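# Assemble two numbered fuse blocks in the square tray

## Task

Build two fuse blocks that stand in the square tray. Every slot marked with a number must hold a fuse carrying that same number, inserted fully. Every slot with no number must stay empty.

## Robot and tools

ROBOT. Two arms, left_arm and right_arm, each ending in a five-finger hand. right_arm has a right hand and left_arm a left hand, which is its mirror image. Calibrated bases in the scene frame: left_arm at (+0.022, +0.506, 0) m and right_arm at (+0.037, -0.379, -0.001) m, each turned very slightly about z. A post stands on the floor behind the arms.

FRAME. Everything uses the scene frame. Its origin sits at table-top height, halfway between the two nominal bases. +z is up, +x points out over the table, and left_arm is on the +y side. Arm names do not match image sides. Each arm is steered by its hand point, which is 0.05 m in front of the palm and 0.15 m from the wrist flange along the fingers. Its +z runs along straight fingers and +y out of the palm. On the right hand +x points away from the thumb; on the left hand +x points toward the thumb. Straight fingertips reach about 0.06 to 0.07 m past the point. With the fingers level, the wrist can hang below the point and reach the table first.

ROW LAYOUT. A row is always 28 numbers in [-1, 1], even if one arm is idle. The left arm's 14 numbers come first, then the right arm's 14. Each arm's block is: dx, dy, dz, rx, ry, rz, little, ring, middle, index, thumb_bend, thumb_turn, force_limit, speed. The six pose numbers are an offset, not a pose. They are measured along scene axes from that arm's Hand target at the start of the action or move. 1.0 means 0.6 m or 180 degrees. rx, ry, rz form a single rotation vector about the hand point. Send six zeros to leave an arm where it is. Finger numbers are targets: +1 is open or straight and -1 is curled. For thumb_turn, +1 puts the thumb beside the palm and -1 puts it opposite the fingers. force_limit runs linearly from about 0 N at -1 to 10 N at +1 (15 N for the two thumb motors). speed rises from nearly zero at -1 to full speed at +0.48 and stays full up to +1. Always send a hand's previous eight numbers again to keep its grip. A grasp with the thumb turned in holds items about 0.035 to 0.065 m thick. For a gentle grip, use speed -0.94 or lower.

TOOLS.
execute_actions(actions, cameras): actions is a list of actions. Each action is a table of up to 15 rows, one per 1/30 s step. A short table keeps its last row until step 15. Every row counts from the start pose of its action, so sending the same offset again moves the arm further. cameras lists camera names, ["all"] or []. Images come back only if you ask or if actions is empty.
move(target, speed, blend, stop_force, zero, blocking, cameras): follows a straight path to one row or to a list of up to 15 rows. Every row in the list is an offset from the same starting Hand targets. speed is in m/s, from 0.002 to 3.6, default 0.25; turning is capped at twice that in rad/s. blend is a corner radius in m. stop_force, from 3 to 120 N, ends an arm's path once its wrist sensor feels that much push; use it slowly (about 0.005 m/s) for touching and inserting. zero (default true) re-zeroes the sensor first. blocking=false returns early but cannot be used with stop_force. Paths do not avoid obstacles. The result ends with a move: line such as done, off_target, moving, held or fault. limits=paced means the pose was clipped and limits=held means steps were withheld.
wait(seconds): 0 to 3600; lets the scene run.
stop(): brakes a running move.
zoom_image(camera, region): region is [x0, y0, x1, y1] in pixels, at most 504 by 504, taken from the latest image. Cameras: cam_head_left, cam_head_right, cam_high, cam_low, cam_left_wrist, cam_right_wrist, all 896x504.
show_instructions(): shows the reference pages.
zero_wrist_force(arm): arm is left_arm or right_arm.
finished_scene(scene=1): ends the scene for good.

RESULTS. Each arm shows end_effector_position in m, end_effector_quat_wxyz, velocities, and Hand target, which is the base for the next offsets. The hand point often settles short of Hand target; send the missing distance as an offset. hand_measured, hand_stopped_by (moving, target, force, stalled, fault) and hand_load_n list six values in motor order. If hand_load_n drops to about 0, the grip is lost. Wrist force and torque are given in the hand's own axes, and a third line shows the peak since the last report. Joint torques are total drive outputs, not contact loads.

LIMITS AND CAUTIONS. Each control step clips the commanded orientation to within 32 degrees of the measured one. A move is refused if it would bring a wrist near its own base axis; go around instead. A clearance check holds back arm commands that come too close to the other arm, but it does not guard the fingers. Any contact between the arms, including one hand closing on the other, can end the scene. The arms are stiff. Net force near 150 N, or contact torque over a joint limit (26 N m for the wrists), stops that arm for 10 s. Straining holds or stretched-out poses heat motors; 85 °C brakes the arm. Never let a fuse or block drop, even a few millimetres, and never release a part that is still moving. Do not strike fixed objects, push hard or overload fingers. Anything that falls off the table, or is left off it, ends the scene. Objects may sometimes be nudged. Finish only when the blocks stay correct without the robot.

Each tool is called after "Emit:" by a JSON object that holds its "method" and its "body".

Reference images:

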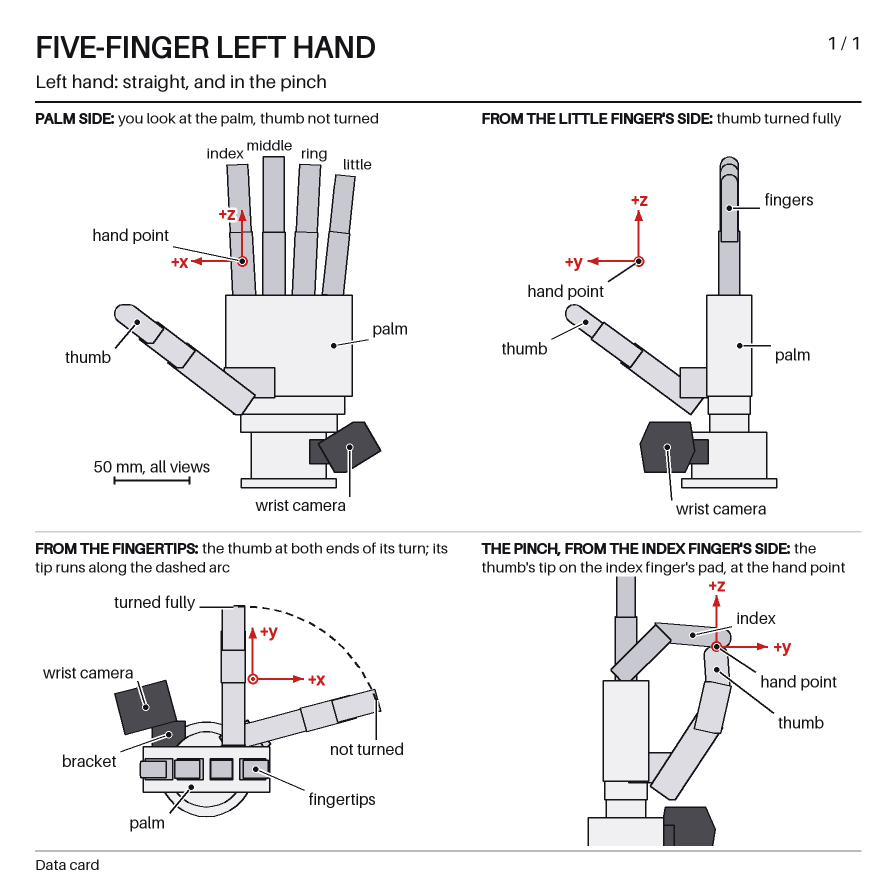

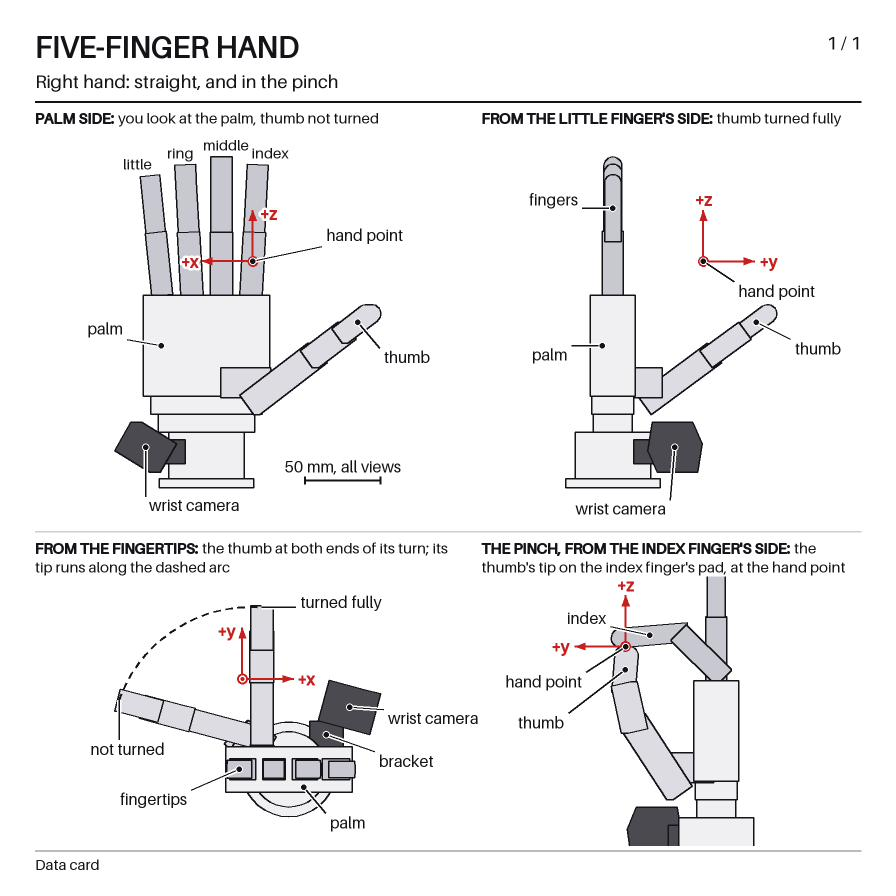

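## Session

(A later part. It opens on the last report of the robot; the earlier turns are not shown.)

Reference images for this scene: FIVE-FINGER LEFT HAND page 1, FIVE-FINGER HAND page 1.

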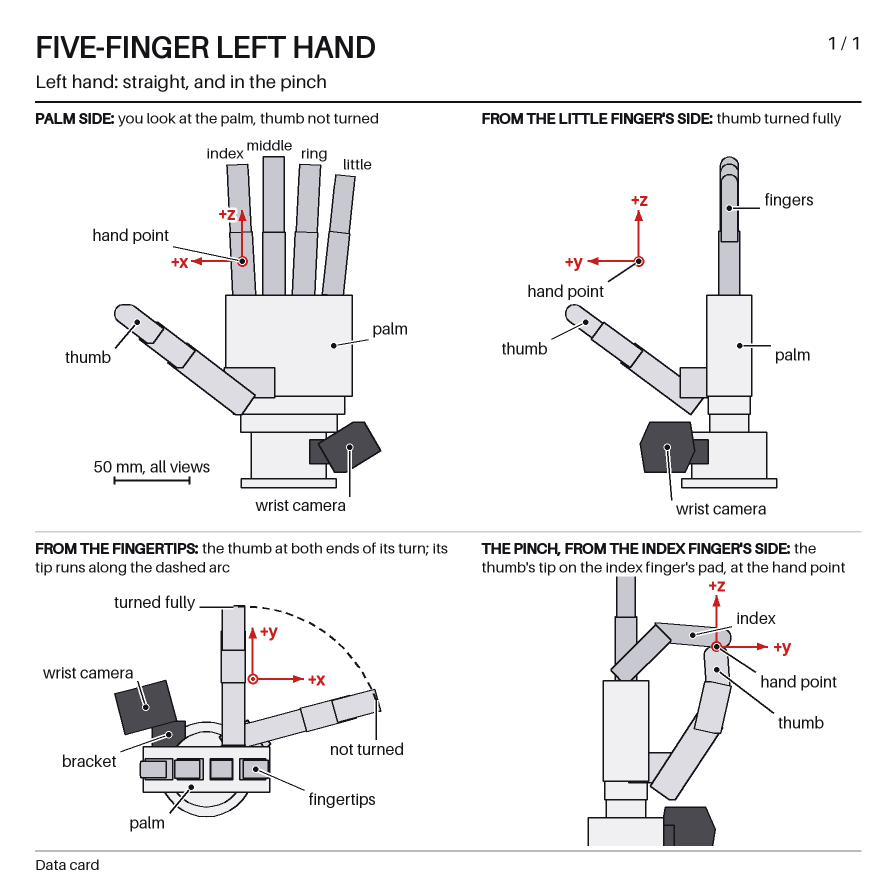

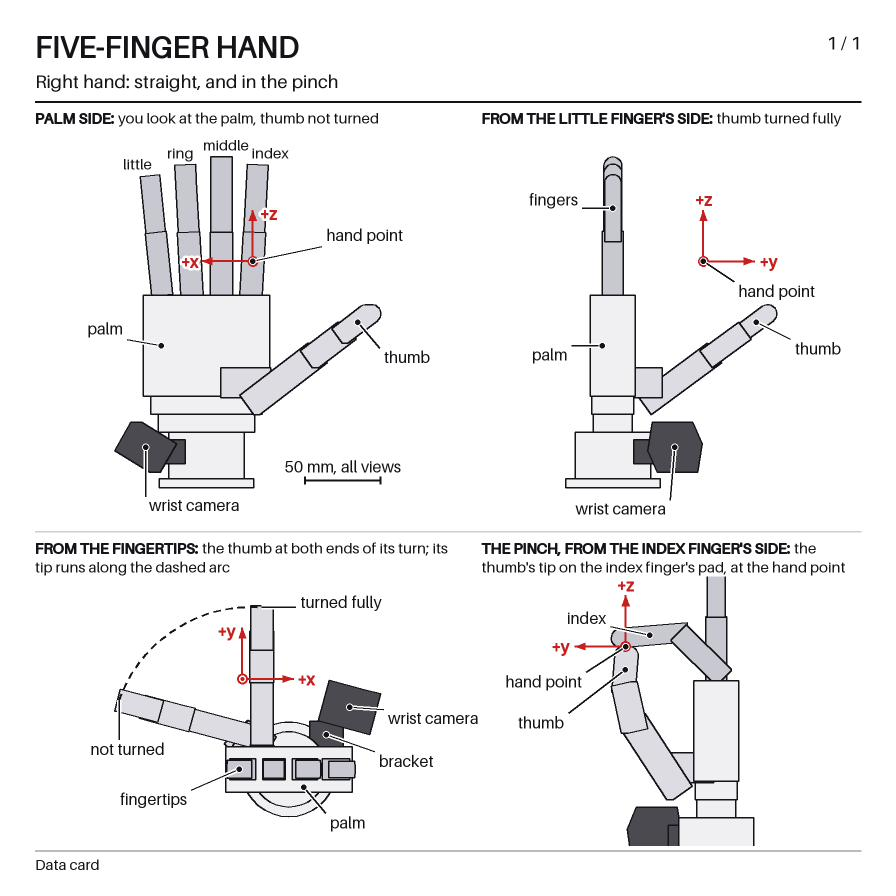

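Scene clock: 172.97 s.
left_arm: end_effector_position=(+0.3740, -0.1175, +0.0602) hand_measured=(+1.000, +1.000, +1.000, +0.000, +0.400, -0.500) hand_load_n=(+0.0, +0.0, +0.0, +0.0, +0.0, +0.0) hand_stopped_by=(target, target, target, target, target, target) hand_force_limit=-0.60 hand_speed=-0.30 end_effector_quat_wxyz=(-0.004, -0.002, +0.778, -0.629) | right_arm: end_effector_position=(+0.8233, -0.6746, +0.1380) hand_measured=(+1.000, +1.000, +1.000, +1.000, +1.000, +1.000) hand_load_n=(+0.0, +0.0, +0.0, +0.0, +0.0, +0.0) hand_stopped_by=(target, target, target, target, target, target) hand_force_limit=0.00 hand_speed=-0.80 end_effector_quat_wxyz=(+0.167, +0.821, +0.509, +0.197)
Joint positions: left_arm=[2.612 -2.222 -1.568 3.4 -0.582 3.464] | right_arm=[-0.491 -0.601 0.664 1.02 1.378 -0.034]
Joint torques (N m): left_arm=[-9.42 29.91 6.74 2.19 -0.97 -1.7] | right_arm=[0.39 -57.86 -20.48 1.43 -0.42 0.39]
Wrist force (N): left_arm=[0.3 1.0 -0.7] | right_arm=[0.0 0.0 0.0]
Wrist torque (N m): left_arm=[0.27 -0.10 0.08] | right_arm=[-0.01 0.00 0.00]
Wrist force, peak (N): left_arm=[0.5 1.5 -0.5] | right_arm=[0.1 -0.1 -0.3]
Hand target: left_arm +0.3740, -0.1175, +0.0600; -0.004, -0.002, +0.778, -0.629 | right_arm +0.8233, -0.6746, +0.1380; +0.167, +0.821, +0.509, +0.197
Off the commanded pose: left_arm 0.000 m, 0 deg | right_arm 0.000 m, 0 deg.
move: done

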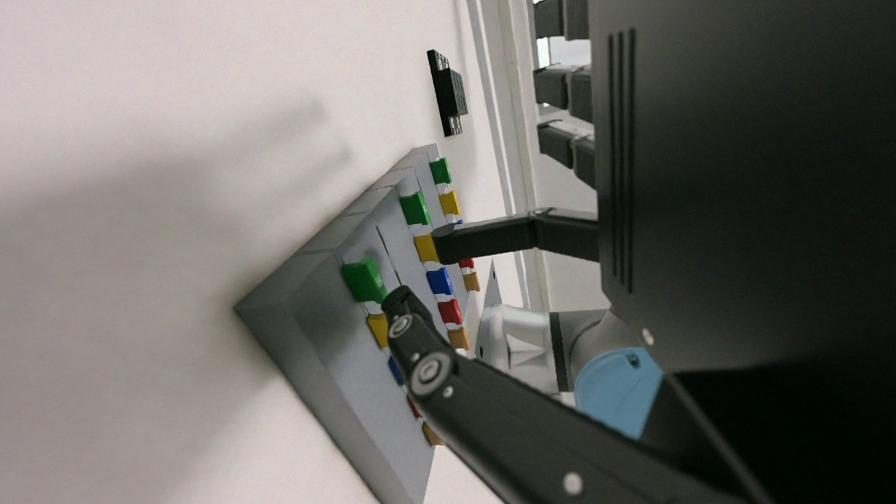

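Emit:
{"method": "move", "body": {"target": [0.0005,0,-0.0392,0,0,0,1,1,1,0.0,0.4,-0.5,-0.6,-0.3,0,0,0,0,0,0,1,1,1,1,1,1,0,-0.8], "speed": 0.03, "stop_force": 4, "cameras": ["cam_left_wrist"]}}

Emit:
{"method": "zoom_image", "body": {"camera": "cam_left_wrist", "region": [300, 160, 600, 400]}}

Scene clock: 176.20 s.
left_arm: end_effector_position=(+0.3742, -0.1174, +0.0402) hand_measured=(+1.000, +1.000, +1.000, +0.000, +0.400, -0.500) hand_load_n=(-0.5, +0.0, +0.0, -0.5, -2.5, +0.0) hand_stopped_by=(target, target, target, target, target, target) hand_force_limit=-0.60 hand_speed=-0.30 end_effector_quat_wxyz=(-0.004, -0.002, +0.778, -0.629) | right_arm: end_effector_position=(+0.8233, -0.6746, +0.1380) hand_measured=(+1.000, +1.000, +1.000, +1.000, +1.000, +1.000) hand_load_n=(+0.0, +0.0, -0.5, +0.0, +0.0, +0.0) hand_stopped_by=(target, target, target, target, target, target) hand_force_limit=0.00 hand_speed=-0.80 end_effector_quat_wxyz=(+0.167, +0.821, +0.509, +0.197)
Joint positions: left_arm=[2.612 -2.252 -1.578 3.439 -0.582 3.464] | right_arm=[-0.491 -0.601 0.664 1.02 1.378 -0.034]
Joint torques (N m): left_arm=[-10.05 54.69 27.51 -2.9 -0.94 0.71] | right_arm=[0.33 -57.06 -20.25 1.37 -0.37 0.33]
Wrist force (N): left_arm=[0.2 -1.0 -0.1] | right_arm=[0.2 0.1 0.0]
Wrist torque (N m): left_arm=[0.14 -0.12 0.06] | right_arm=[0.00 -0.03 0.01]
Wrist force, peak (N): left_arm=[-0.2 -6.9 -4.7] | right_arm=[0.1 -0.1 -0.4]
Hand target: left_arm +0.3742, -0.1175, +0.0402; -0.004, -0.002, +0.778, -0.629 (not the last commanded pose) | right_arm +0.8233, -0.6746, +0.1380; +0.167, +0.821, +0.509, +0.197
Off the commanded pose: left_arm 0.004 m, 0 deg | right_arm 0.000 m, 0 deg.
move: contact (left_arm)

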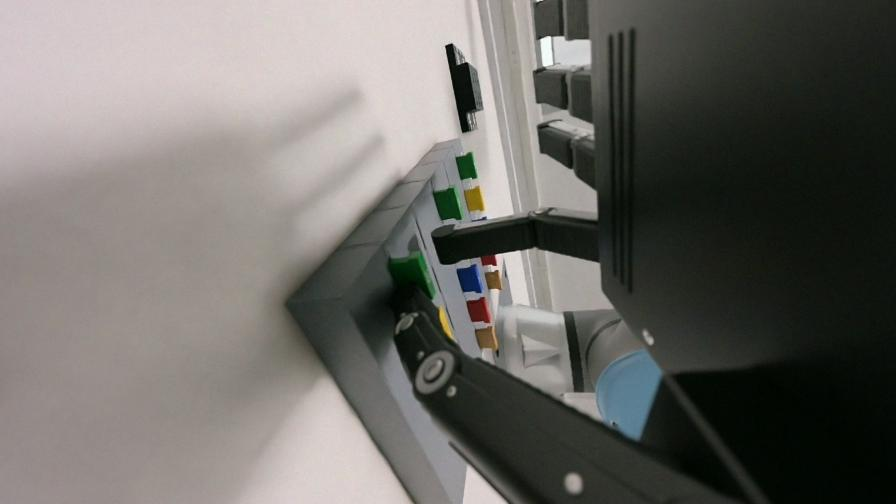

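Scaled by 1.680 from the camera's image (finer frame: 1280x720).

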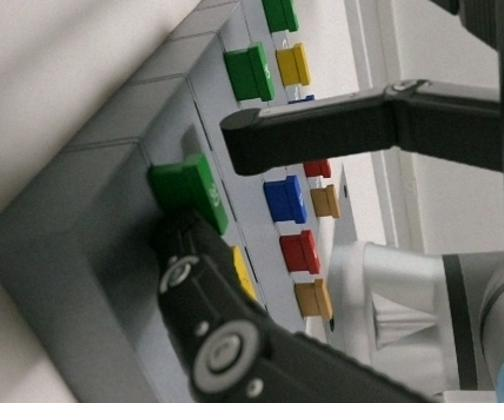

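Emit:
{"method": "move", "body": {"target": [[0,0.0042,0.012,0,0,0,1,1,1,0.0,0.4,-0.5,-0.6,-0.3,0,0,0,0,0,0,1,1,1,1,1,1,0,-0.8],[0.0,0.0042,0.0120,0,0,0,1,1,1,0.0,0.25,-0.5,-0.6,-0.3,0,0,0,0,0,0,1,1,1,1,1,1,0,-0.8]], "speed": 0.03, "cameras": ["cam_left_wrist"]}}

Emit:
{"method": "zoom_image", "body": {"camera": "cam_left_wrist", "region": [300, 160, 600, 400]}}

Scene clock: 179.67 s.
left_arm: end_effector_position=(+0.3742, -0.1149, +0.0474) hand_measured=(+1.000, +1.000, +1.000, +0.000, +0.250, -0.500) hand_load_n=(+0.0, +0.0, -0.5, +0.0, +0.0, +0.0) hand_stopped_by=(target, target, target, target, target, target) hand_force_limit=-0.60 hand_speed=-0.30 end_effector_quat_wxyz=(-0.004, -0.002, +0.778, -0.629) | right_arm: end_effector_position=(+0.8233, -0.6746, +0.1380) hand_measured=(+1.000, +1.000, +1.000, +1.000, +1.000, +1.000) hand_load_n=(+0.0, +0.5, +0.0, +0.5, +0.0, +0.0) hand_stopped_by=(target, target, target, target, target, target) hand_force_limit=0.00 hand_speed=-0.80 end_effector_quat_wxyz=(+0.167, +0.821, +0.509, +0.197)
Joint positions: left_arm=[2.616 -2.238 -1.58 3.425 -0.578 3.467] | right_arm=[-0.491 -0.601 0.664 1.02 1.378 -0.034]
Joint torques (N m): left_arm=[9.04 55.31 6.26 -2.58 2.14 1.68] | right_arm=[1.48 -58.18 -20.73 1.3 -0.24 0.52]
Wrist force (N): left_arm=[0.7 1.1 -0.4] | right_arm=[0.2 0.1 0.0]
Wrist torque (N m): left_arm=[0.27 -0.17 -0.06] | right_arm=[0.01 -0.03 0.01]
Wrist force, peak (N): left_arm=[0.8 1.1 -0.6] | right_arm=[0.3 -0.1 -0.2]
Hand target: left_arm +0.3742, -0.1149, +0.0474; -0.004, -0.002, +0.778, -0.629 | right_arm +0.8233, -0.6746, +0.1380; +0.167, +0.821, +0.509, +0.197
Off the commanded pose: left_arm 0.000 m, 0 deg | right_arm 0.000 m, 0 deg.
move: done

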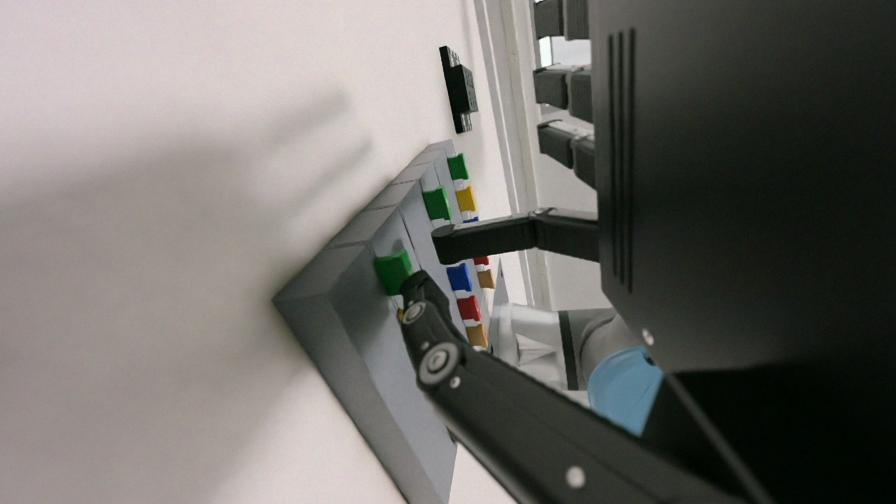

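Scaled by 1.680 from the camera's image (finer frame: 1280x720).

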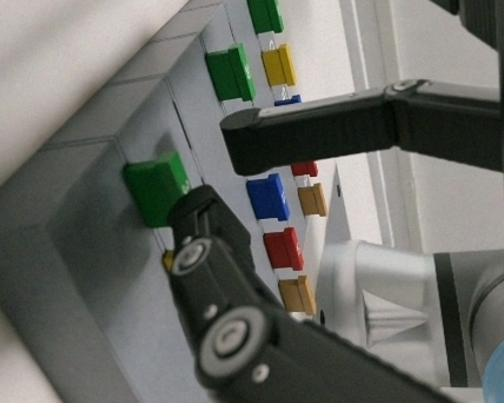

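Emit:
{"method": "move", "body": {"target": [0.0015,0,-0.0133,0,0,0,1,1,1,0.0,0.25,-0.5,-0.6,-0.3,0,0,0,0,0,0,1,1,1,1,1,1,0,-0.8], "speed": 0.03, "stop_force": 3.5, "cameras": ["cam_left_wrist"]}}

Emit:
{"method": "zoom_image", "body": {"camera": "cam_left_wrist", "region": [300, 160, 600, 400]}}

Scene clock: 182.27 s.
left_arm: end_effector_position=(+0.3751, -0.1149, +0.0394) hand_measured=(+1.000, +1.000, +1.000, +0.000, +0.250, -0.500) hand_load_n=(+0.0, +0.0, +0.0, +0.0, +0.0, +0.0) hand_stopped_by=(target, target, target, target, target, target) hand_force_limit=-0.60 hand_speed=-0.30 end_effector_quat_wxyz=(-0.004, -0.002, +0.778, -0.629) | right_arm: end_effector_position=(+0.8233, -0.6746, +0.1380) hand_measured=(+1.000, +1.000, +1.000, +1.000, +1.000, +1.000) hand_load_n=(+0.0, +0.0, +0.0, +0.0, +0.0, +0.0) hand_stopped_by=(target, target, target, target, target, target) hand_force_limit=0.00 hand_speed=-0.80 end_effector_quat_wxyz=(+0.167, +0.821, +0.509, +0.197)
Joint positions: left_arm=[2.617 -2.252 -1.582 3.44 -0.577 3.468] | right_arm=[-0.491 -0.601 0.664 1.02 1.378 -0.034]
Joint torques (N m): left_arm=[10.06 30.1 6.33 2.2 2.09 1.25] | right_arm=[0.97 -57.28 -20.73 1.31 -0.23 0.35]
Wrist force (N): left_arm=[0.7 1.0 -0.4] | right_arm=[0.1 0.0 0.2]
Wrist torque (N m): left_arm=[0.24 -0.18 -0.07] | right_arm=[-0.01 -0.02 0.01]
Wrist force, peak (N): left_arm=[0.8 1.3 -0.4] | right_arm=[0.3 0.2 -0.2]
Hand target: left_arm +0.3751, -0.1149, +0.0394; -0.004, -0.002, +0.778, -0.629 | right_arm +0.8233, -0.6746, +0.1380; +0.167, +0.821, +0.509, +0.197
Off the commanded pose: left_arm 0.000 m, 0 deg | right_arm 0.000 m, 0 deg.
move: done

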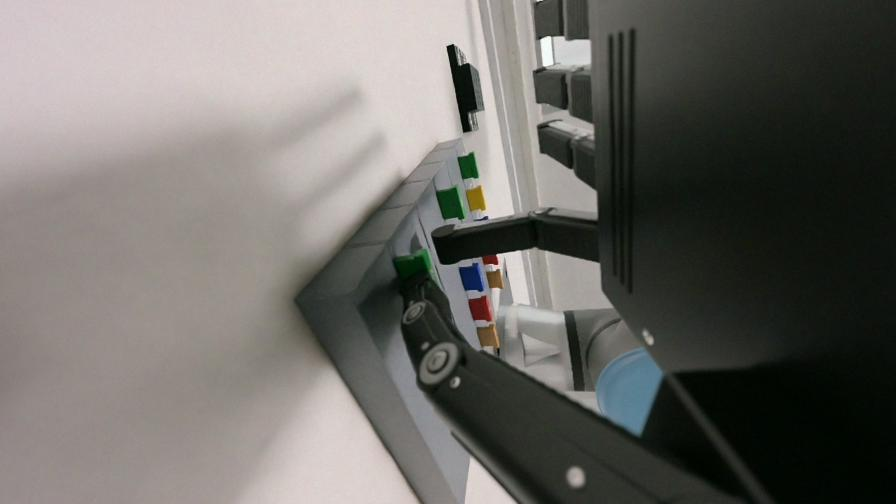

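Scaled by 1.680 from the camera's image (finer frame: 1280x720).

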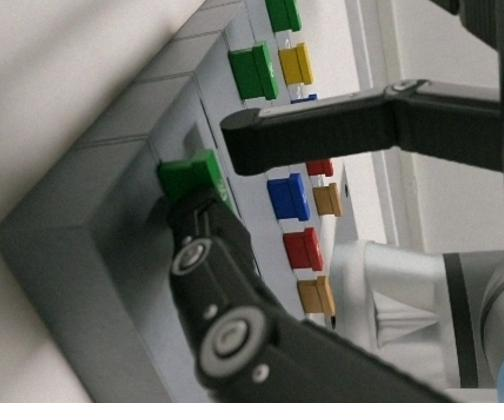

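Emit:
{"method": "move", "body": {"target": [0,0,-0.004,0,0,0,1,1,1,0.0,0.25,-0.5,-0.6,-0.3,0,0,0,0,0,0,1,1,1,1,1,1,0,-0.8], "speed": 0.02, "stop_force": 3}}

Emit:
{"method": "move", "body": {"target": [0,0,0,0,0,0,1,1,1,-0.25,0.0,-0.5,-0.6,-0.92,0,0,0,0,0,0,1,1,1,1,1,1,0,-0.8], "cameras": ["cam_left_wrist"]}}

Emit:
{"method": "zoom_image", "body": {"camera": "cam_left_wrist", "region": [300, 160, 600, 400]}}

Scene clock: 184.83 s.
left_arm: end_effector_position=(+0.3751, -0.1149, +0.0370) hand_measured=(+1.000, +1.000, +1.000, +0.000, +0.250, -0.500) hand_load_n=(+0.0, +0.0, +0.0, +0.0, +0.5, +0.0) hand_stopped_by=(target, target, target, target, target, target) hand_force_limit=-0.60 hand_speed=-0.30 end_effector_quat_wxyz=(-0.004, -0.002, +0.778, -0.629) | right_arm: end_effector_position=(+0.8233, -0.6746, +0.1380) hand_measured=(+1.000, +1.000, +1.000, +1.000, +1.000, +1.000) hand_load_n=(+0.0, +0.5, +0.0, +0.5, +0.0, +0.0) hand_stopped_by=(target, target, target, target, target, target) hand_force_limit=0.00 hand_speed=-0.80 end_effector_quat_wxyz=(+0.167, +0.821, +0.509, +0.197)
Joint positions: left_arm=[2.617 -2.255 -1.583 3.444 -0.577 3.468] | right_arm=[-0.491 -0.601 0.664 1.02 1.378 -0.034]
Joint torques (N m): left_arm=[9.59 30.2 5.75 2.09 2.17 -0.24] | right_arm=[0.76 -57.86 -19.84 1.46 -0.49 0.41]
Wrist force (N): left_arm=[0.6 1.2 -0.6] | right_arm=[0.0 -0.1 -0.3]
Wrist torque (N m): left_arm=[0.29 -0.17 -0.08] | right_arm=[0.00 0.01 0.00]
Wrist force, peak (N): left_arm=[0.8 1.3 -0.6] | right_arm=[0.2 -0.2 -0.2]
Hand target: left_arm +0.3751, -0.1149, +0.0370; -0.004, -0.002, +0.778, -0.629 | right_arm +0.8233, -0.6746, +0.1380; +0.167, +0.821, +0.509, +0.197
Off the commanded pose: left_arm 0.000 m, 0 deg | right_arm 0.000 m, 0 deg.
move: done

Scene clock: 185.90 s.
left_arm: end_effector_position=(+0.3751, -0.1149, +0.0370) hand_measured=(+1.000, +1.000, +1.000, -0.178, +0.156, -0.500) hand_load_n=(+0.0, +0.0, +0.0, +3.5, +3.5, -0.5) hand_stopped_by=(target, target, target, force, force, target) hand_force_limit=-0.60 hand_speed=-0.92 end_effector_quat_wxyz=(-0.004, -0.002, +0.778, -0.629) | right_arm: end_effector_position=(+0.8233, -0.6746, +0.1380) hand_measured=(+1.000, +1.000, +1.000, +1.000, +1.000, +1.000) hand_load_n=(+0.0, +0.0, +0.0, +0.0, +0.0, +0.0) hand_stopped_by=(target, target, target, target, target, target) hand_force_limit=0.00 hand_speed=-0.80 end_effector_quat_wxyz=(+0.167, +0.821, +0.509, +0.197)
Joint positions: left_arm=[2.617 -2.255 -1.583 3.444 -0.577 3.468] | right_arm=[-0.491 -0.601 0.664 1.02 1.378 -0.034]
Joint torques (N m): left_arm=[10.49 30.91 6.05 2.14 2.32 -1.19] | right_arm=[0.5 -57.95 -20.35 1.34 -0.29 0.35]
Wrist force (N): left_arm=[0.6 1.2 -0.4] | right_arm=[0.0 0.0 -0.3]
Wrist torque (N m): left_arm=[0.29 -0.17 -0.08] | right_arm=[0.02 0.01 0.00]
Wrist force, peak (N): left_arm=[0.9 1.3 -0.6] | right_arm=[0.3 -0.1 0.2]
Hand target: left_arm +0.3751, -0.1149, +0.0370; -0.004, -0.002, +0.778, -0.629 | right_arm +0.8233, -0.6746, +0.1380; +0.167, +0.821, +0.509, +0.197
Off the commanded pose: left_arm 0.000 m, 0 deg | right_arm 0.000 m, 0 deg.
move: done

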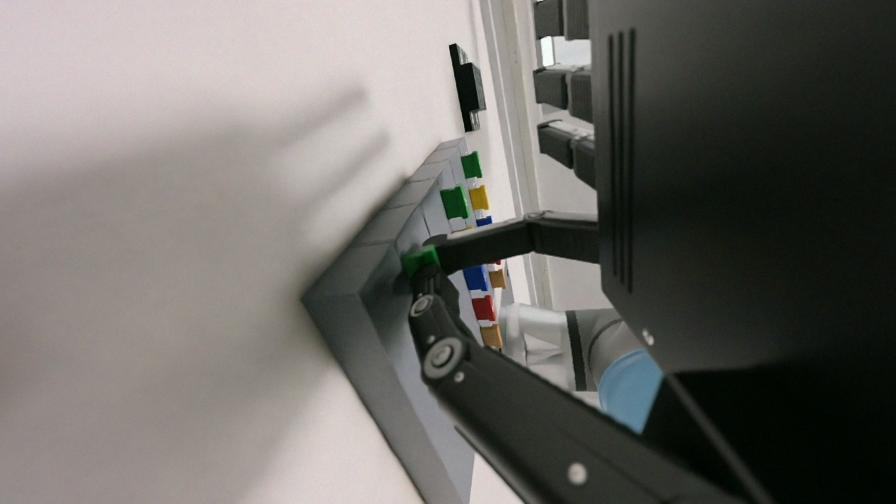

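Scaled by 1.680 from the camera's image (finer frame: 1280x720).

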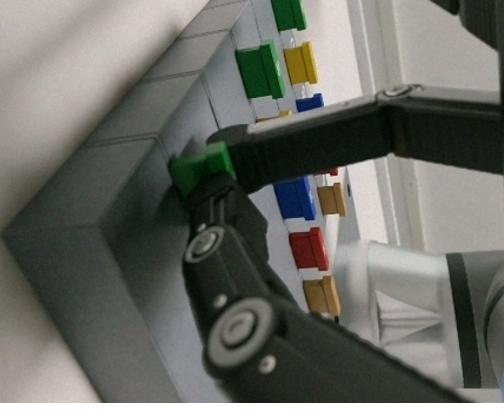

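Emit:
{"method": "zoom_image", "body": {"camera": "cam_left_wrist", "region": [390, 220, 470, 300]}}

Scaled by 6.300 from the camera's image (finer frame: 1280x720).

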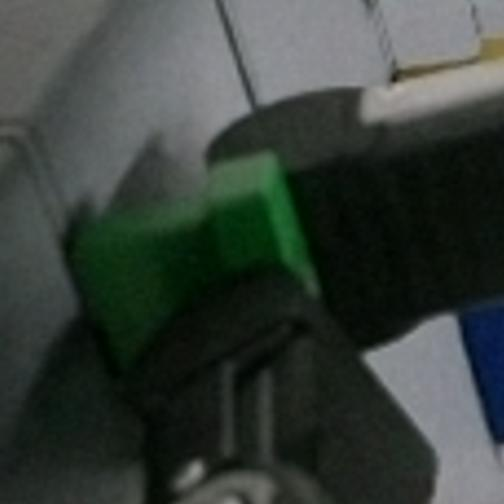

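Emit:
{"method": "move", "body": {"target": [0,0,0,0,0,0,1,1,1,-0.28,-0.05,-0.5,-0.25,-0.92,0,0,0,0,0,0,1,1,1,1,1,1,0,-0.8]}}

Emit:
{"method": "move", "body": {"target": [0,0,0.03,0,0,0,1,1,1,-0.28,-0.05,-0.5,-0.25,-0.92,0,0,0,0,0,0,1,1,1,1,1,1,0,-0.8], "speed": 0.03, "cameras": ["cam_left_wrist"]}}

Emit:
{"method": "zoom_image", "body": {"camera": "cam_left_wrist", "region": [360, 180, 510, 310]}}

Scene clock: 190.57 s.
left_arm: end_effector_position=(+0.3751, -0.1149, +0.0370) hand_measured=(+1.000, +1.000, +1.000, -0.184, +0.150, -0.500) hand_load_n=(+0.0, -0.5, -0.5, +5.5, +5.5, +0.0) hand_stopped_by=(target, target, target, force, force, target) hand_force_limit=-0.25 hand_speed=-0.92 end_effector_quat_wxyz=(-0.004, -0.002, +0.778, -0.629) | right_arm: end_effector_position=(+0.8233, -0.6746, +0.1380) hand_measured=(+1.000, +1.000, +1.000, +1.000, +1.000, +1.000) hand_load_n=(+0.0, +0.0, +0.0, +0.0, +0.0, +0.0) hand_stopped_by=(target, target, target, target, target, target) hand_force_limit=0.00 hand_speed=-0.80 end_effector_quat_wxyz=(+0.167, +0.821, +0.509, +0.197)
Joint positions: left_arm=[2.617 -2.255 -1.583 3.444 -0.577 3.468] | right_arm=[-0.491 -0.601 0.664 1.02 1.378 -0.034]
Joint torques (N m): left_arm=[9.37 30.51 5.83 2.18 2.14 -1.29] | right_arm=[0.9 -57.83 -20.99 1.25 -0.42 0.33]
Wrist force (N): left_arm=[0.6 1.0 -0.3] | right_arm=[0.1 0.0 -0.2]
Wrist torque (N m): left_arm=[0.25 -0.17 -0.07] | right_arm=[0.01 -0.01 0.01]
Wrist force, peak (N): left_arm=[0.8 1.3 -0.3] | right_arm=[0.2 0.2 0.2]
Hand target: left_arm +0.3751, -0.1149, +0.0370; -0.004, -0.002, +0.778, -0.629 | right_arm +0.8233, -0.6746, +0.1380; +0.167, +0.821, +0.509, +0.197
Off the commanded pose: left_arm 0.000 m, 0 deg | right_arm 0.000 m, 0 deg.
move: done

Scene clock: 191.60 s.
left_arm: end_effector_position=(+0.3751, -0.1149, +0.0549) hand_measured=(+1.000, +1.000, +1.000, -0.184, +0.150, -0.500) hand_load_n=(+0.0, +0.0, +0.0, +6.0, +5.0, +0.0) hand_stopped_by=(target, target, target, force, force, target) hand_force_limit=-0.25 hand_speed=-0.92 end_effector_quat_wxyz=(-0.004, -0.003, +0.778, -0.629) | right_arm: end_effector_position=(+0.8233, -0.6746, +0.1380) hand_measured=(+1.000, +1.000, +1.000, +1.000, +1.000, +1.000) hand_load_n=(+0.0, +0.0, +0.0, +0.0, +0.0, +0.0) hand_stopped_by=(target, target, target, target, target, target) hand_force_limit=0.00 hand_speed=-0.80 end_effector_quat_wxyz=(+0.167, +0.821, +0.509, +0.197)
Joint positions: left_arm=[2.617 -2.229 -1.574 3.409 -0.577 3.467] | right_arm=[-0.491 -0.601 0.664 1.02 1.378 -0.034]
Joint torques (N m): left_arm=[6.93 54.84 28.86 -2.67 1.49 1.5] | right_arm=[0.24 -57.54 -20.83 1.32 -0.42 0.33]
Wrist force (N): left_arm=[0.5 1.2 -0.5] | right_arm=[0.0 0.0 0.1]
Wrist torque (N m): left_arm=[0.29 -0.14 -0.07] | right_arm=[0.00 0.00 0.00]
Wrist force, peak (N): left_arm=[0.7 1.5 -0.3] | right_arm=[0.4 -0.1 0.0]
Hand target: left_arm +0.3751, -0.1149, +0.0550; -0.004, -0.002, +0.778, -0.629 | right_arm +0.8233, -0.6746, +0.1380; +0.167, +0.821, +0.509, +0.197
Off the commanded pose: left_arm 0.000 m, 0 deg | right_arm 0.000 m, 0 deg.
move: done

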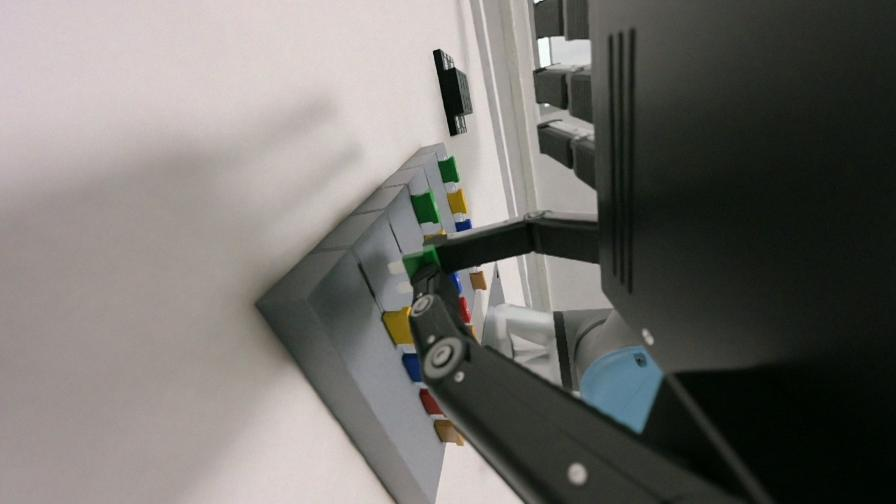

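Scaled by 3.360 from the camera's image (finer frame: 1280x720).

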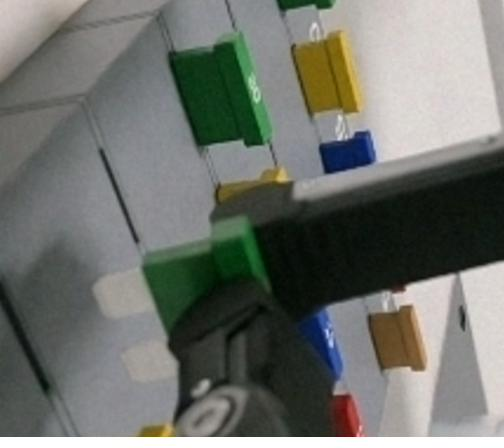

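Emit:
{"method": "move", "body": {"target": [[0,0,0.1083,0,0,0,1,1,1,-0.28,-0.05,-0.5,-0.25,-0.92,0,0,0,0,0,0,1,1,1,1,1,1,0,-0.8],[0.2257,0.3053,0.1083,0,0,0,1,1,1,-0.28,-0.05,-0.5,-0.25,-0.92,0,0,0,0,0,0,1,1,1,1,1,1,0,-0.8],[0.2257,0.3053,0.0417,0,0,0,1,1,1,-0.28,-0.05,-0.5,-0.25,-0.92,0,0,0,0,0,0,1,1,1,1,1,1,0,-0.8]], "speed": [0.1,0.15,0.08], "blend": [0.02,0.015,0], "cameras": ["cam_left_wrist","cam_low"]}}

Emit:
{"method": "zoom_image", "body": {"camera": "cam_left_wrist", "region": [300, 160, 510, 360]}}

Scene clock: 196.27 s.
left_arm: end_effector_position=(+0.5105, +0.0683, +0.0801) hand_measured=(+1.000, +1.000, +1.000, -0.184, +0.150, -0.500) hand_load_n=(+0.0, +0.0, +0.0, +6.0, +5.0, +0.0) hand_stopped_by=(target, target, target, force, force, target) hand_force_limit=-0.25 hand_speed=-0.92 end_effector_quat_wxyz=(-0.004, -0.003, +0.778, -0.629) | right_arm: end_effector_position=(+0.8233, -0.6746, +0.1380) hand_measured=(+1.000, +1.000, +1.000, +1.000, +1.000, +1.000) hand_load_n=(+0.0, +0.0, +0.0, +0.5, +0.0, +0.0) hand_stopped_by=(target, target, target, target, target, target) hand_force_limit=0.00 hand_speed=-0.80 end_effector_quat_wxyz=(+0.167, +0.821, +0.509, +0.197)
Joint positions: left_arm=[3.025 -2.362 -1.367 2.714 -0.249 4.134] | right_arm=[-0.491 -0.601 0.664 1.02 1.378 -0.034]
Joint torques (N m): left_arm=[8.51 33.72 27.87 0.45 2.95 1.85] | right_arm=[0.85 -57.58 -21.12 1.26 -0.4 0.35]
Wrist force (N): left_arm=[0.5 0.9 -0.2] | right_arm=[0.1 0.2 0.0]
Wrist torque (N m): left_arm=[0.16 -0.14 -0.08] | right_arm=[0.03 -0.01 0.01]
Wrist force, peak (N): left_arm=[0.6 1.6 -0.5] | right_arm=[0.1 0.0 -0.4]
Hand target: left_arm +0.5105, +0.0682, +0.0800; -0.004, -0.002, +0.778, -0.629 | right_arm +0.8233, -0.6746, +0.1380; +0.167, +0.821, +0.509, +0.197
Off the commanded pose: left_arm 0.000 m, 0 deg | right_arm 0.000 m, 0 deg.
move: done
Images, in order (width x height): cam_low 896x504, cam_left_wrist 896x504.

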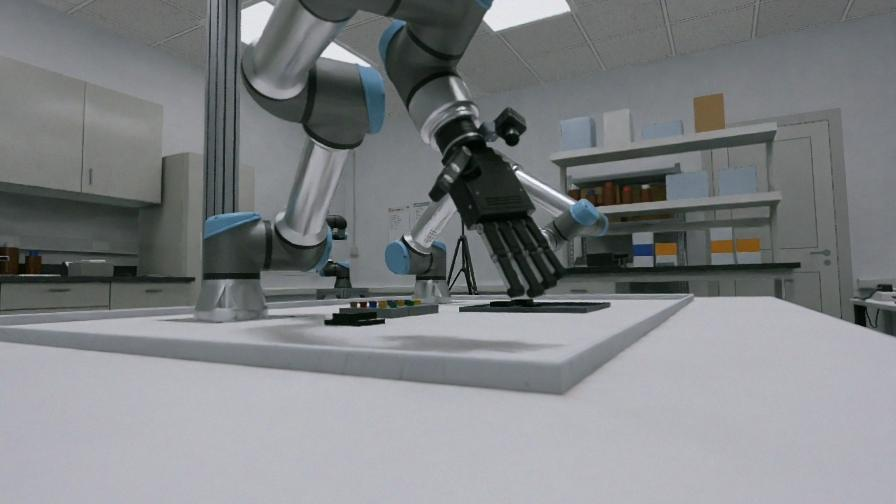

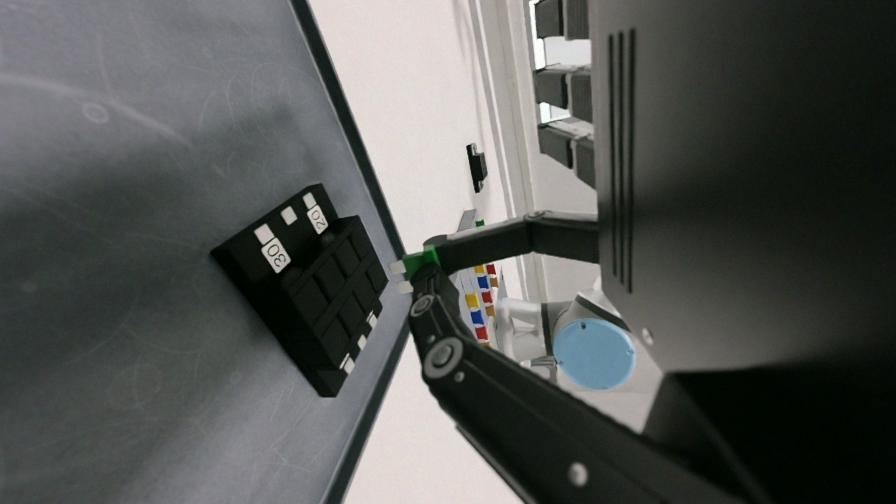

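Scaled by 2.400 from the camera's image (finer frame: 1280x720).

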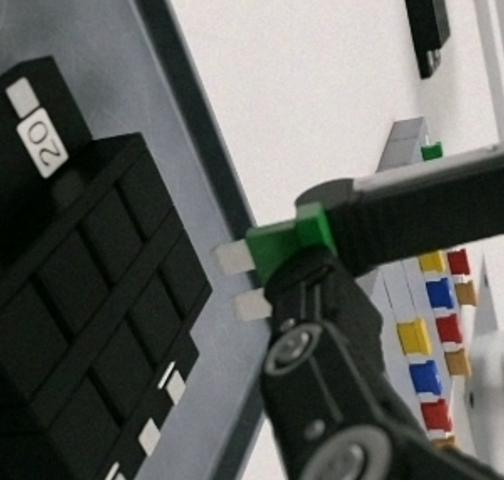

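Emit:
{"method": "zoom_image", "body": {"camera": "cam_left_wrist", "region": [250, 190, 430, 380]}}

Scaled by 2.653 from the camera's image (finer frame: 1280x720).

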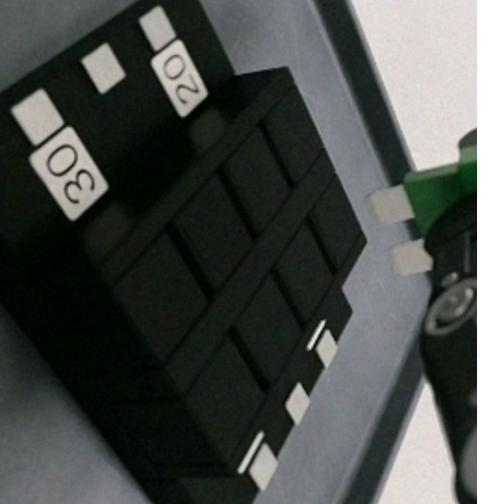

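Emit:
{"method": "zoom_image", "body": {"camera": "cam_left_wrist", "region": [270, 200, 390, 320]}}

Scaled by 4.200 from the camera's image (finer frame: 1280x720).

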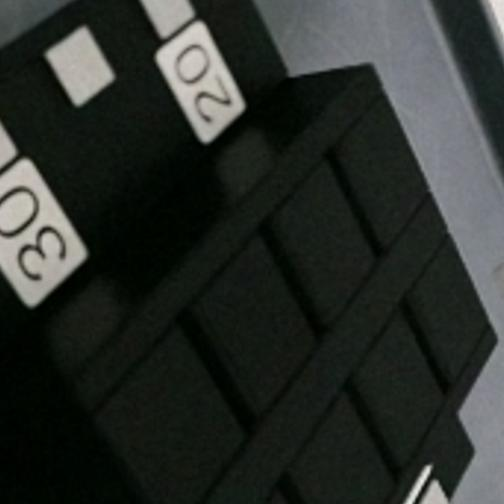

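Emit:
{"method": "move", "body": {"target": [-0.006,-0.0043,-0.0367,0,0,0,1,1,1,-0.28,-0.05,-0.5,-0.25,-0.92,0,0,0,0,0,0,1,1,1,1,1,1,0,-0.8], "speed": 0.06, "cameras": ["cam_left_wrist"]}}

Emit:
{"method": "zoom_image", "body": {"camera": "cam_left_wrist", "region": [320, 200, 460, 340]}}

Scene clock: 204.00 s.
left_arm: end_effector_position=(+0.5069, +0.0657, +0.0581) hand_measured=(+1.000, +1.000, +1.000, -0.184, +0.150, -0.500) hand_load_n=(+0.0, +0.0, +0.0, +5.5, +4.5, +0.0) hand_stopped_by=(target, target, target, force, force, target) hand_force_limit=-0.25 hand_speed=-0.92 end_effector_quat_wxyz=(-0.004, -0.002, +0.778, -0.629) | right_arm: end_effector_position=(+0.8233, -0.6746, +0.1380) hand_measured=(+1.000, +1.000, +1.000, +1.000, +1.000, +1.000) hand_load_n=(+0.0, +0.0, +0.0, +0.0, +0.0, +0.0) hand_stopped_by=(target, target, target, target, target, target) hand_force_limit=0.00 hand_speed=-0.80 end_effector_quat_wxyz=(+0.167, +0.821, +0.509, +0.197)
Joint positions: left_arm=[3.019 -2.384 -1.389 2.775 -0.252 4.115] | right_arm=[-0.491 -0.601 0.664 1.02 1.378 -0.034]
Joint torques (N m): left_arm=[-8.94 32.97 5.59 0.34 -0.23 -1.74] | right_arm=[0.98 -58.15 -20.81 1.21 -0.38 0.42]
Wrist force (N): left_arm=[0.5 1.0 -0.4] | right_arm=[0.1 0.1 0.0]
Wrist torque (N m): left_arm=[0.18 -0.15 0.07] | right_arm=[0.02 -0.01 0.01]
Wrist force, peak (N): left_arm=[0.6 1.1 -0.3] | right_arm=[0.4 0.0 -0.1]
Hand target: left_arm +0.5069, +0.0657, +0.0580; -0.004, -0.002, +0.778, -0.629 | right_arm +0.8233, -0.6746, +0.1380; +0.167, +0.821, +0.509, +0.197
Off the commanded pose: left_arm 0.000 m, 0 deg | right_arm 0.000 m, 0 deg.
move: done

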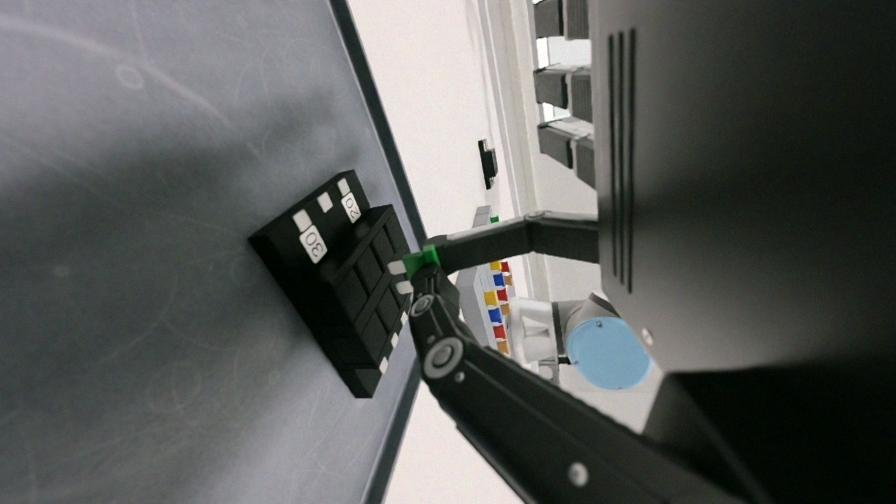

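Scaled by 3.600 from the camera's image (finer frame: 1280x720).

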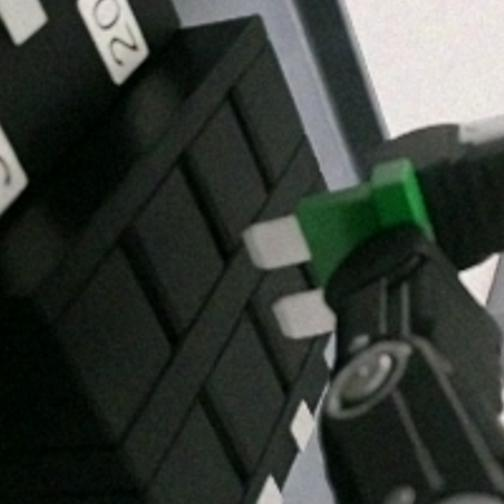

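Emit:
{"method": "move", "body": {"target": [0,0,-0.0133,0,0,0,1,1,1,-0.28,-0.05,-0.5,-0.25,-0.92,0,0,0,0,0,0,1,1,1,1,1,1,0,-0.8], "speed": 0.03, "stop_force": 3, "cameras": ["cam_left_wrist"]}}

Emit:
{"method": "zoom_image", "body": {"camera": "cam_left_wrist", "region": [330, 200, 450, 320]}}

Scene clock: 209.67 s.
left_arm: end_effector_position=(+0.5069, +0.0657, +0.0500) hand_measured=(+1.000, +1.000, +1.000, -0.184, +0.150, -0.500) hand_load_n=(+0.0, +0.0, +0.0, +6.0, +5.0, +0.0) hand_stopped_by=(target, target, target, force, force, target) hand_force_limit=-0.25 hand_speed=-0.92 end_effector_quat_wxyz=(-0.004, -0.002, +0.778, -0.629) | right_arm: end_effector_position=(+0.8233, -0.6746, +0.1380) hand_measured=(+1.000, +1.000, +1.000, +1.000, +1.000, +1.000) hand_load_n=(+0.0, +0.0, +0.0, +0.0, +0.0, +0.0) hand_stopped_by=(target, target, target, target, target, target) hand_force_limit=0.00 hand_speed=-0.80 end_effector_quat_wxyz=(+0.167, +0.821, +0.509, +0.197)
Joint positions: left_arm=[3.019 -2.395 -1.392 2.79 -0.252 4.115] | right_arm=[-0.491 -0.601 0.664 1.02 1.378 -0.034]
Joint torques (N m): left_arm=[-9.38 33.06 4.72 0.32 -0.23 -1.6] | right_arm=[0.32 -57.92 -20.84 1.2 -0.3 0.48]
Wrist force (N): left_arm=[0.4 0.7 -0.3] | right_arm=[-0.1 0.1 0.0]
Wrist torque (N m): left_arm=[0.13 -0.14 0.07] | right_arm=[0.01 0.01 -0.01]
Wrist force, peak (N): left_arm=[0.5 1.0 -0.4] | right_arm=[0.1 -0.2 -0.3]
Hand target: left_arm +0.5069, +0.0657, +0.0500; -0.004, -0.002, +0.778, -0.629 | right_arm +0.8233, -0.6746, +0.1380; +0.167, +0.821, +0.509, +0.197
Off the commanded pose: left_arm 0.000 m, 0 deg | right_arm 0.000 m, 0 deg.
move: done

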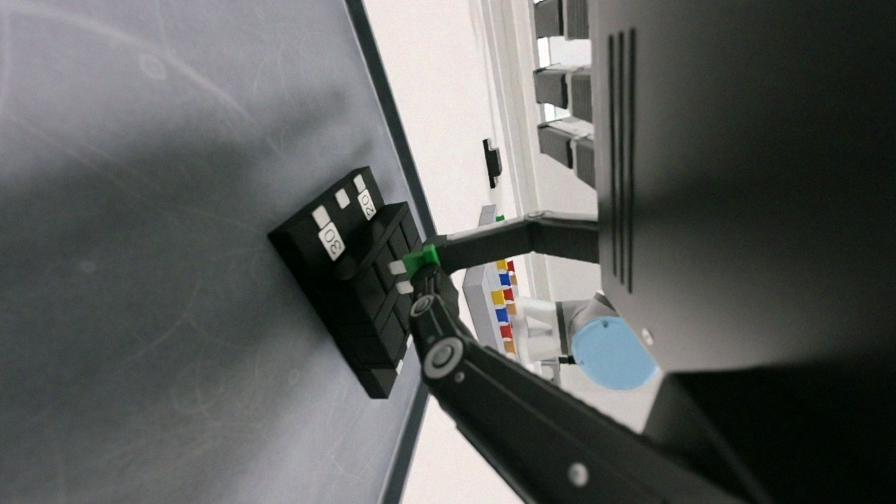

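Scaled by 4.200 from the camera's image (finer frame: 1280x720).

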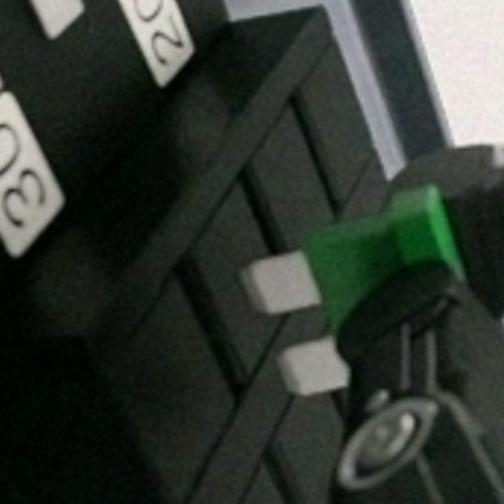

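Emit:
{"method": "move", "body": {"target": [0,0,-0.005,0,0,0,1,1,1,-0.28,-0.05,-0.5,-0.25,-0.92,0,0,0,0,0,0,1,1,1,1,1,1,0,-0.8], "speed": 0.02, "stop_force": 3, "cameras": ["cam_left_wrist"]}}

Emit:
{"method": "zoom_image", "body": {"camera": "cam_left_wrist", "region": [350, 220, 430, 320]}}

Scene clock: 212.70 s.
left_arm: end_effector_position=(+0.5069, +0.0657, +0.0470) hand_measured=(+1.000, +1.000, +1.000, -0.184, +0.150, -0.500) hand_load_n=(+0.0, +0.0, +0.0, +6.0, +5.0, +0.0) hand_stopped_by=(target, target, target, force, force, target) hand_force_limit=-0.25 hand_speed=-0.92 end_effector_quat_wxyz=(-0.004, -0.002, +0.778, -0.629) | right_arm: end_effector_position=(+0.8233, -0.6746, +0.1380) hand_measured=(+1.000, +1.000, +1.000, +1.000, +1.000, +1.000) hand_load_n=(+0.0, +0.0, +0.0, +0.0, +0.0, +0.0) hand_stopped_by=(target, target, target, target, target, target) hand_force_limit=0.00 hand_speed=-0.80 end_effector_quat_wxyz=(+0.167, +0.821, +0.509, +0.197)
Joint positions: left_arm=[3.019 -2.4 -1.393 2.795 -0.252 4.115] | right_arm=[-0.491 -0.601 0.664 1.02 1.378 -0.034]
Joint torques (N m): left_arm=[-9.45 33.04 5.22 0.17 -0.22 1.22] | right_arm=[0.48 -57.55 -20.96 1.21 -0.58 0.54]
Wrist force (N): left_arm=[0.3 0.7 -0.3] | right_arm=[0.0 0.1 0.0]
Wrist torque (N m): left_arm=[0.13 -0.12 0.07] | right_arm=[0.01 -0.01 0.00]
Wrist force, peak (N): left_arm=[0.5 0.9 -0.3] | right_arm=[0.0 0.3 -0.2]
Hand target: left_arm +0.5069, +0.0657, +0.0470; -0.004, -0.002, +0.778, -0.629 | right_arm +0.8233, -0.6746, +0.1380; +0.167, +0.821, +0.509, +0.197
Off the commanded pose: left_arm 0.000 m, 0 deg | right_arm 0.000 m, 0 deg.
move: done

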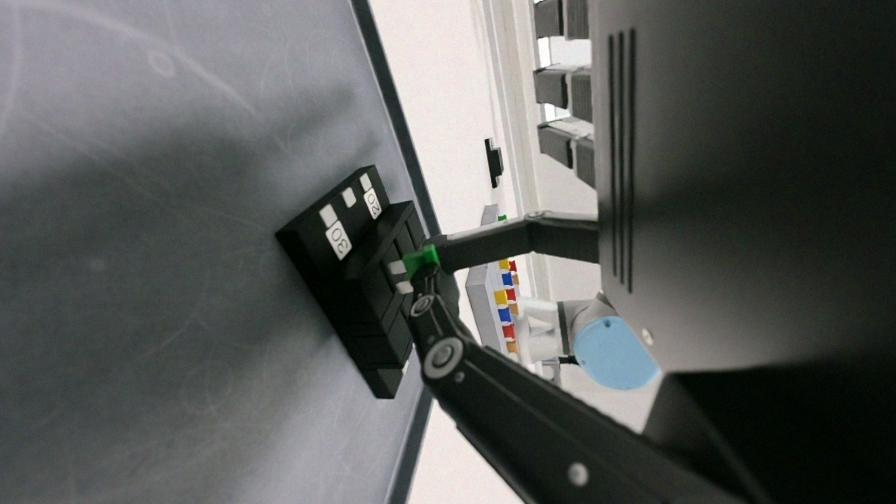

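Scaled by 5.040 from the camera's image (finer frame: 1280x720).

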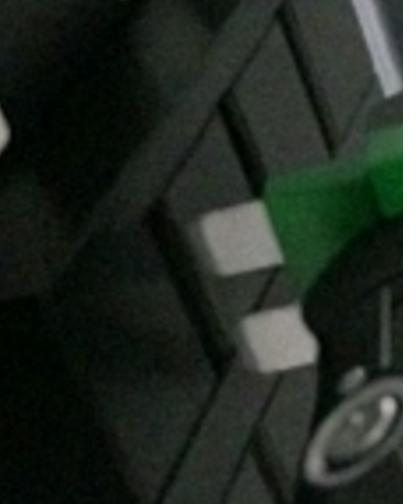

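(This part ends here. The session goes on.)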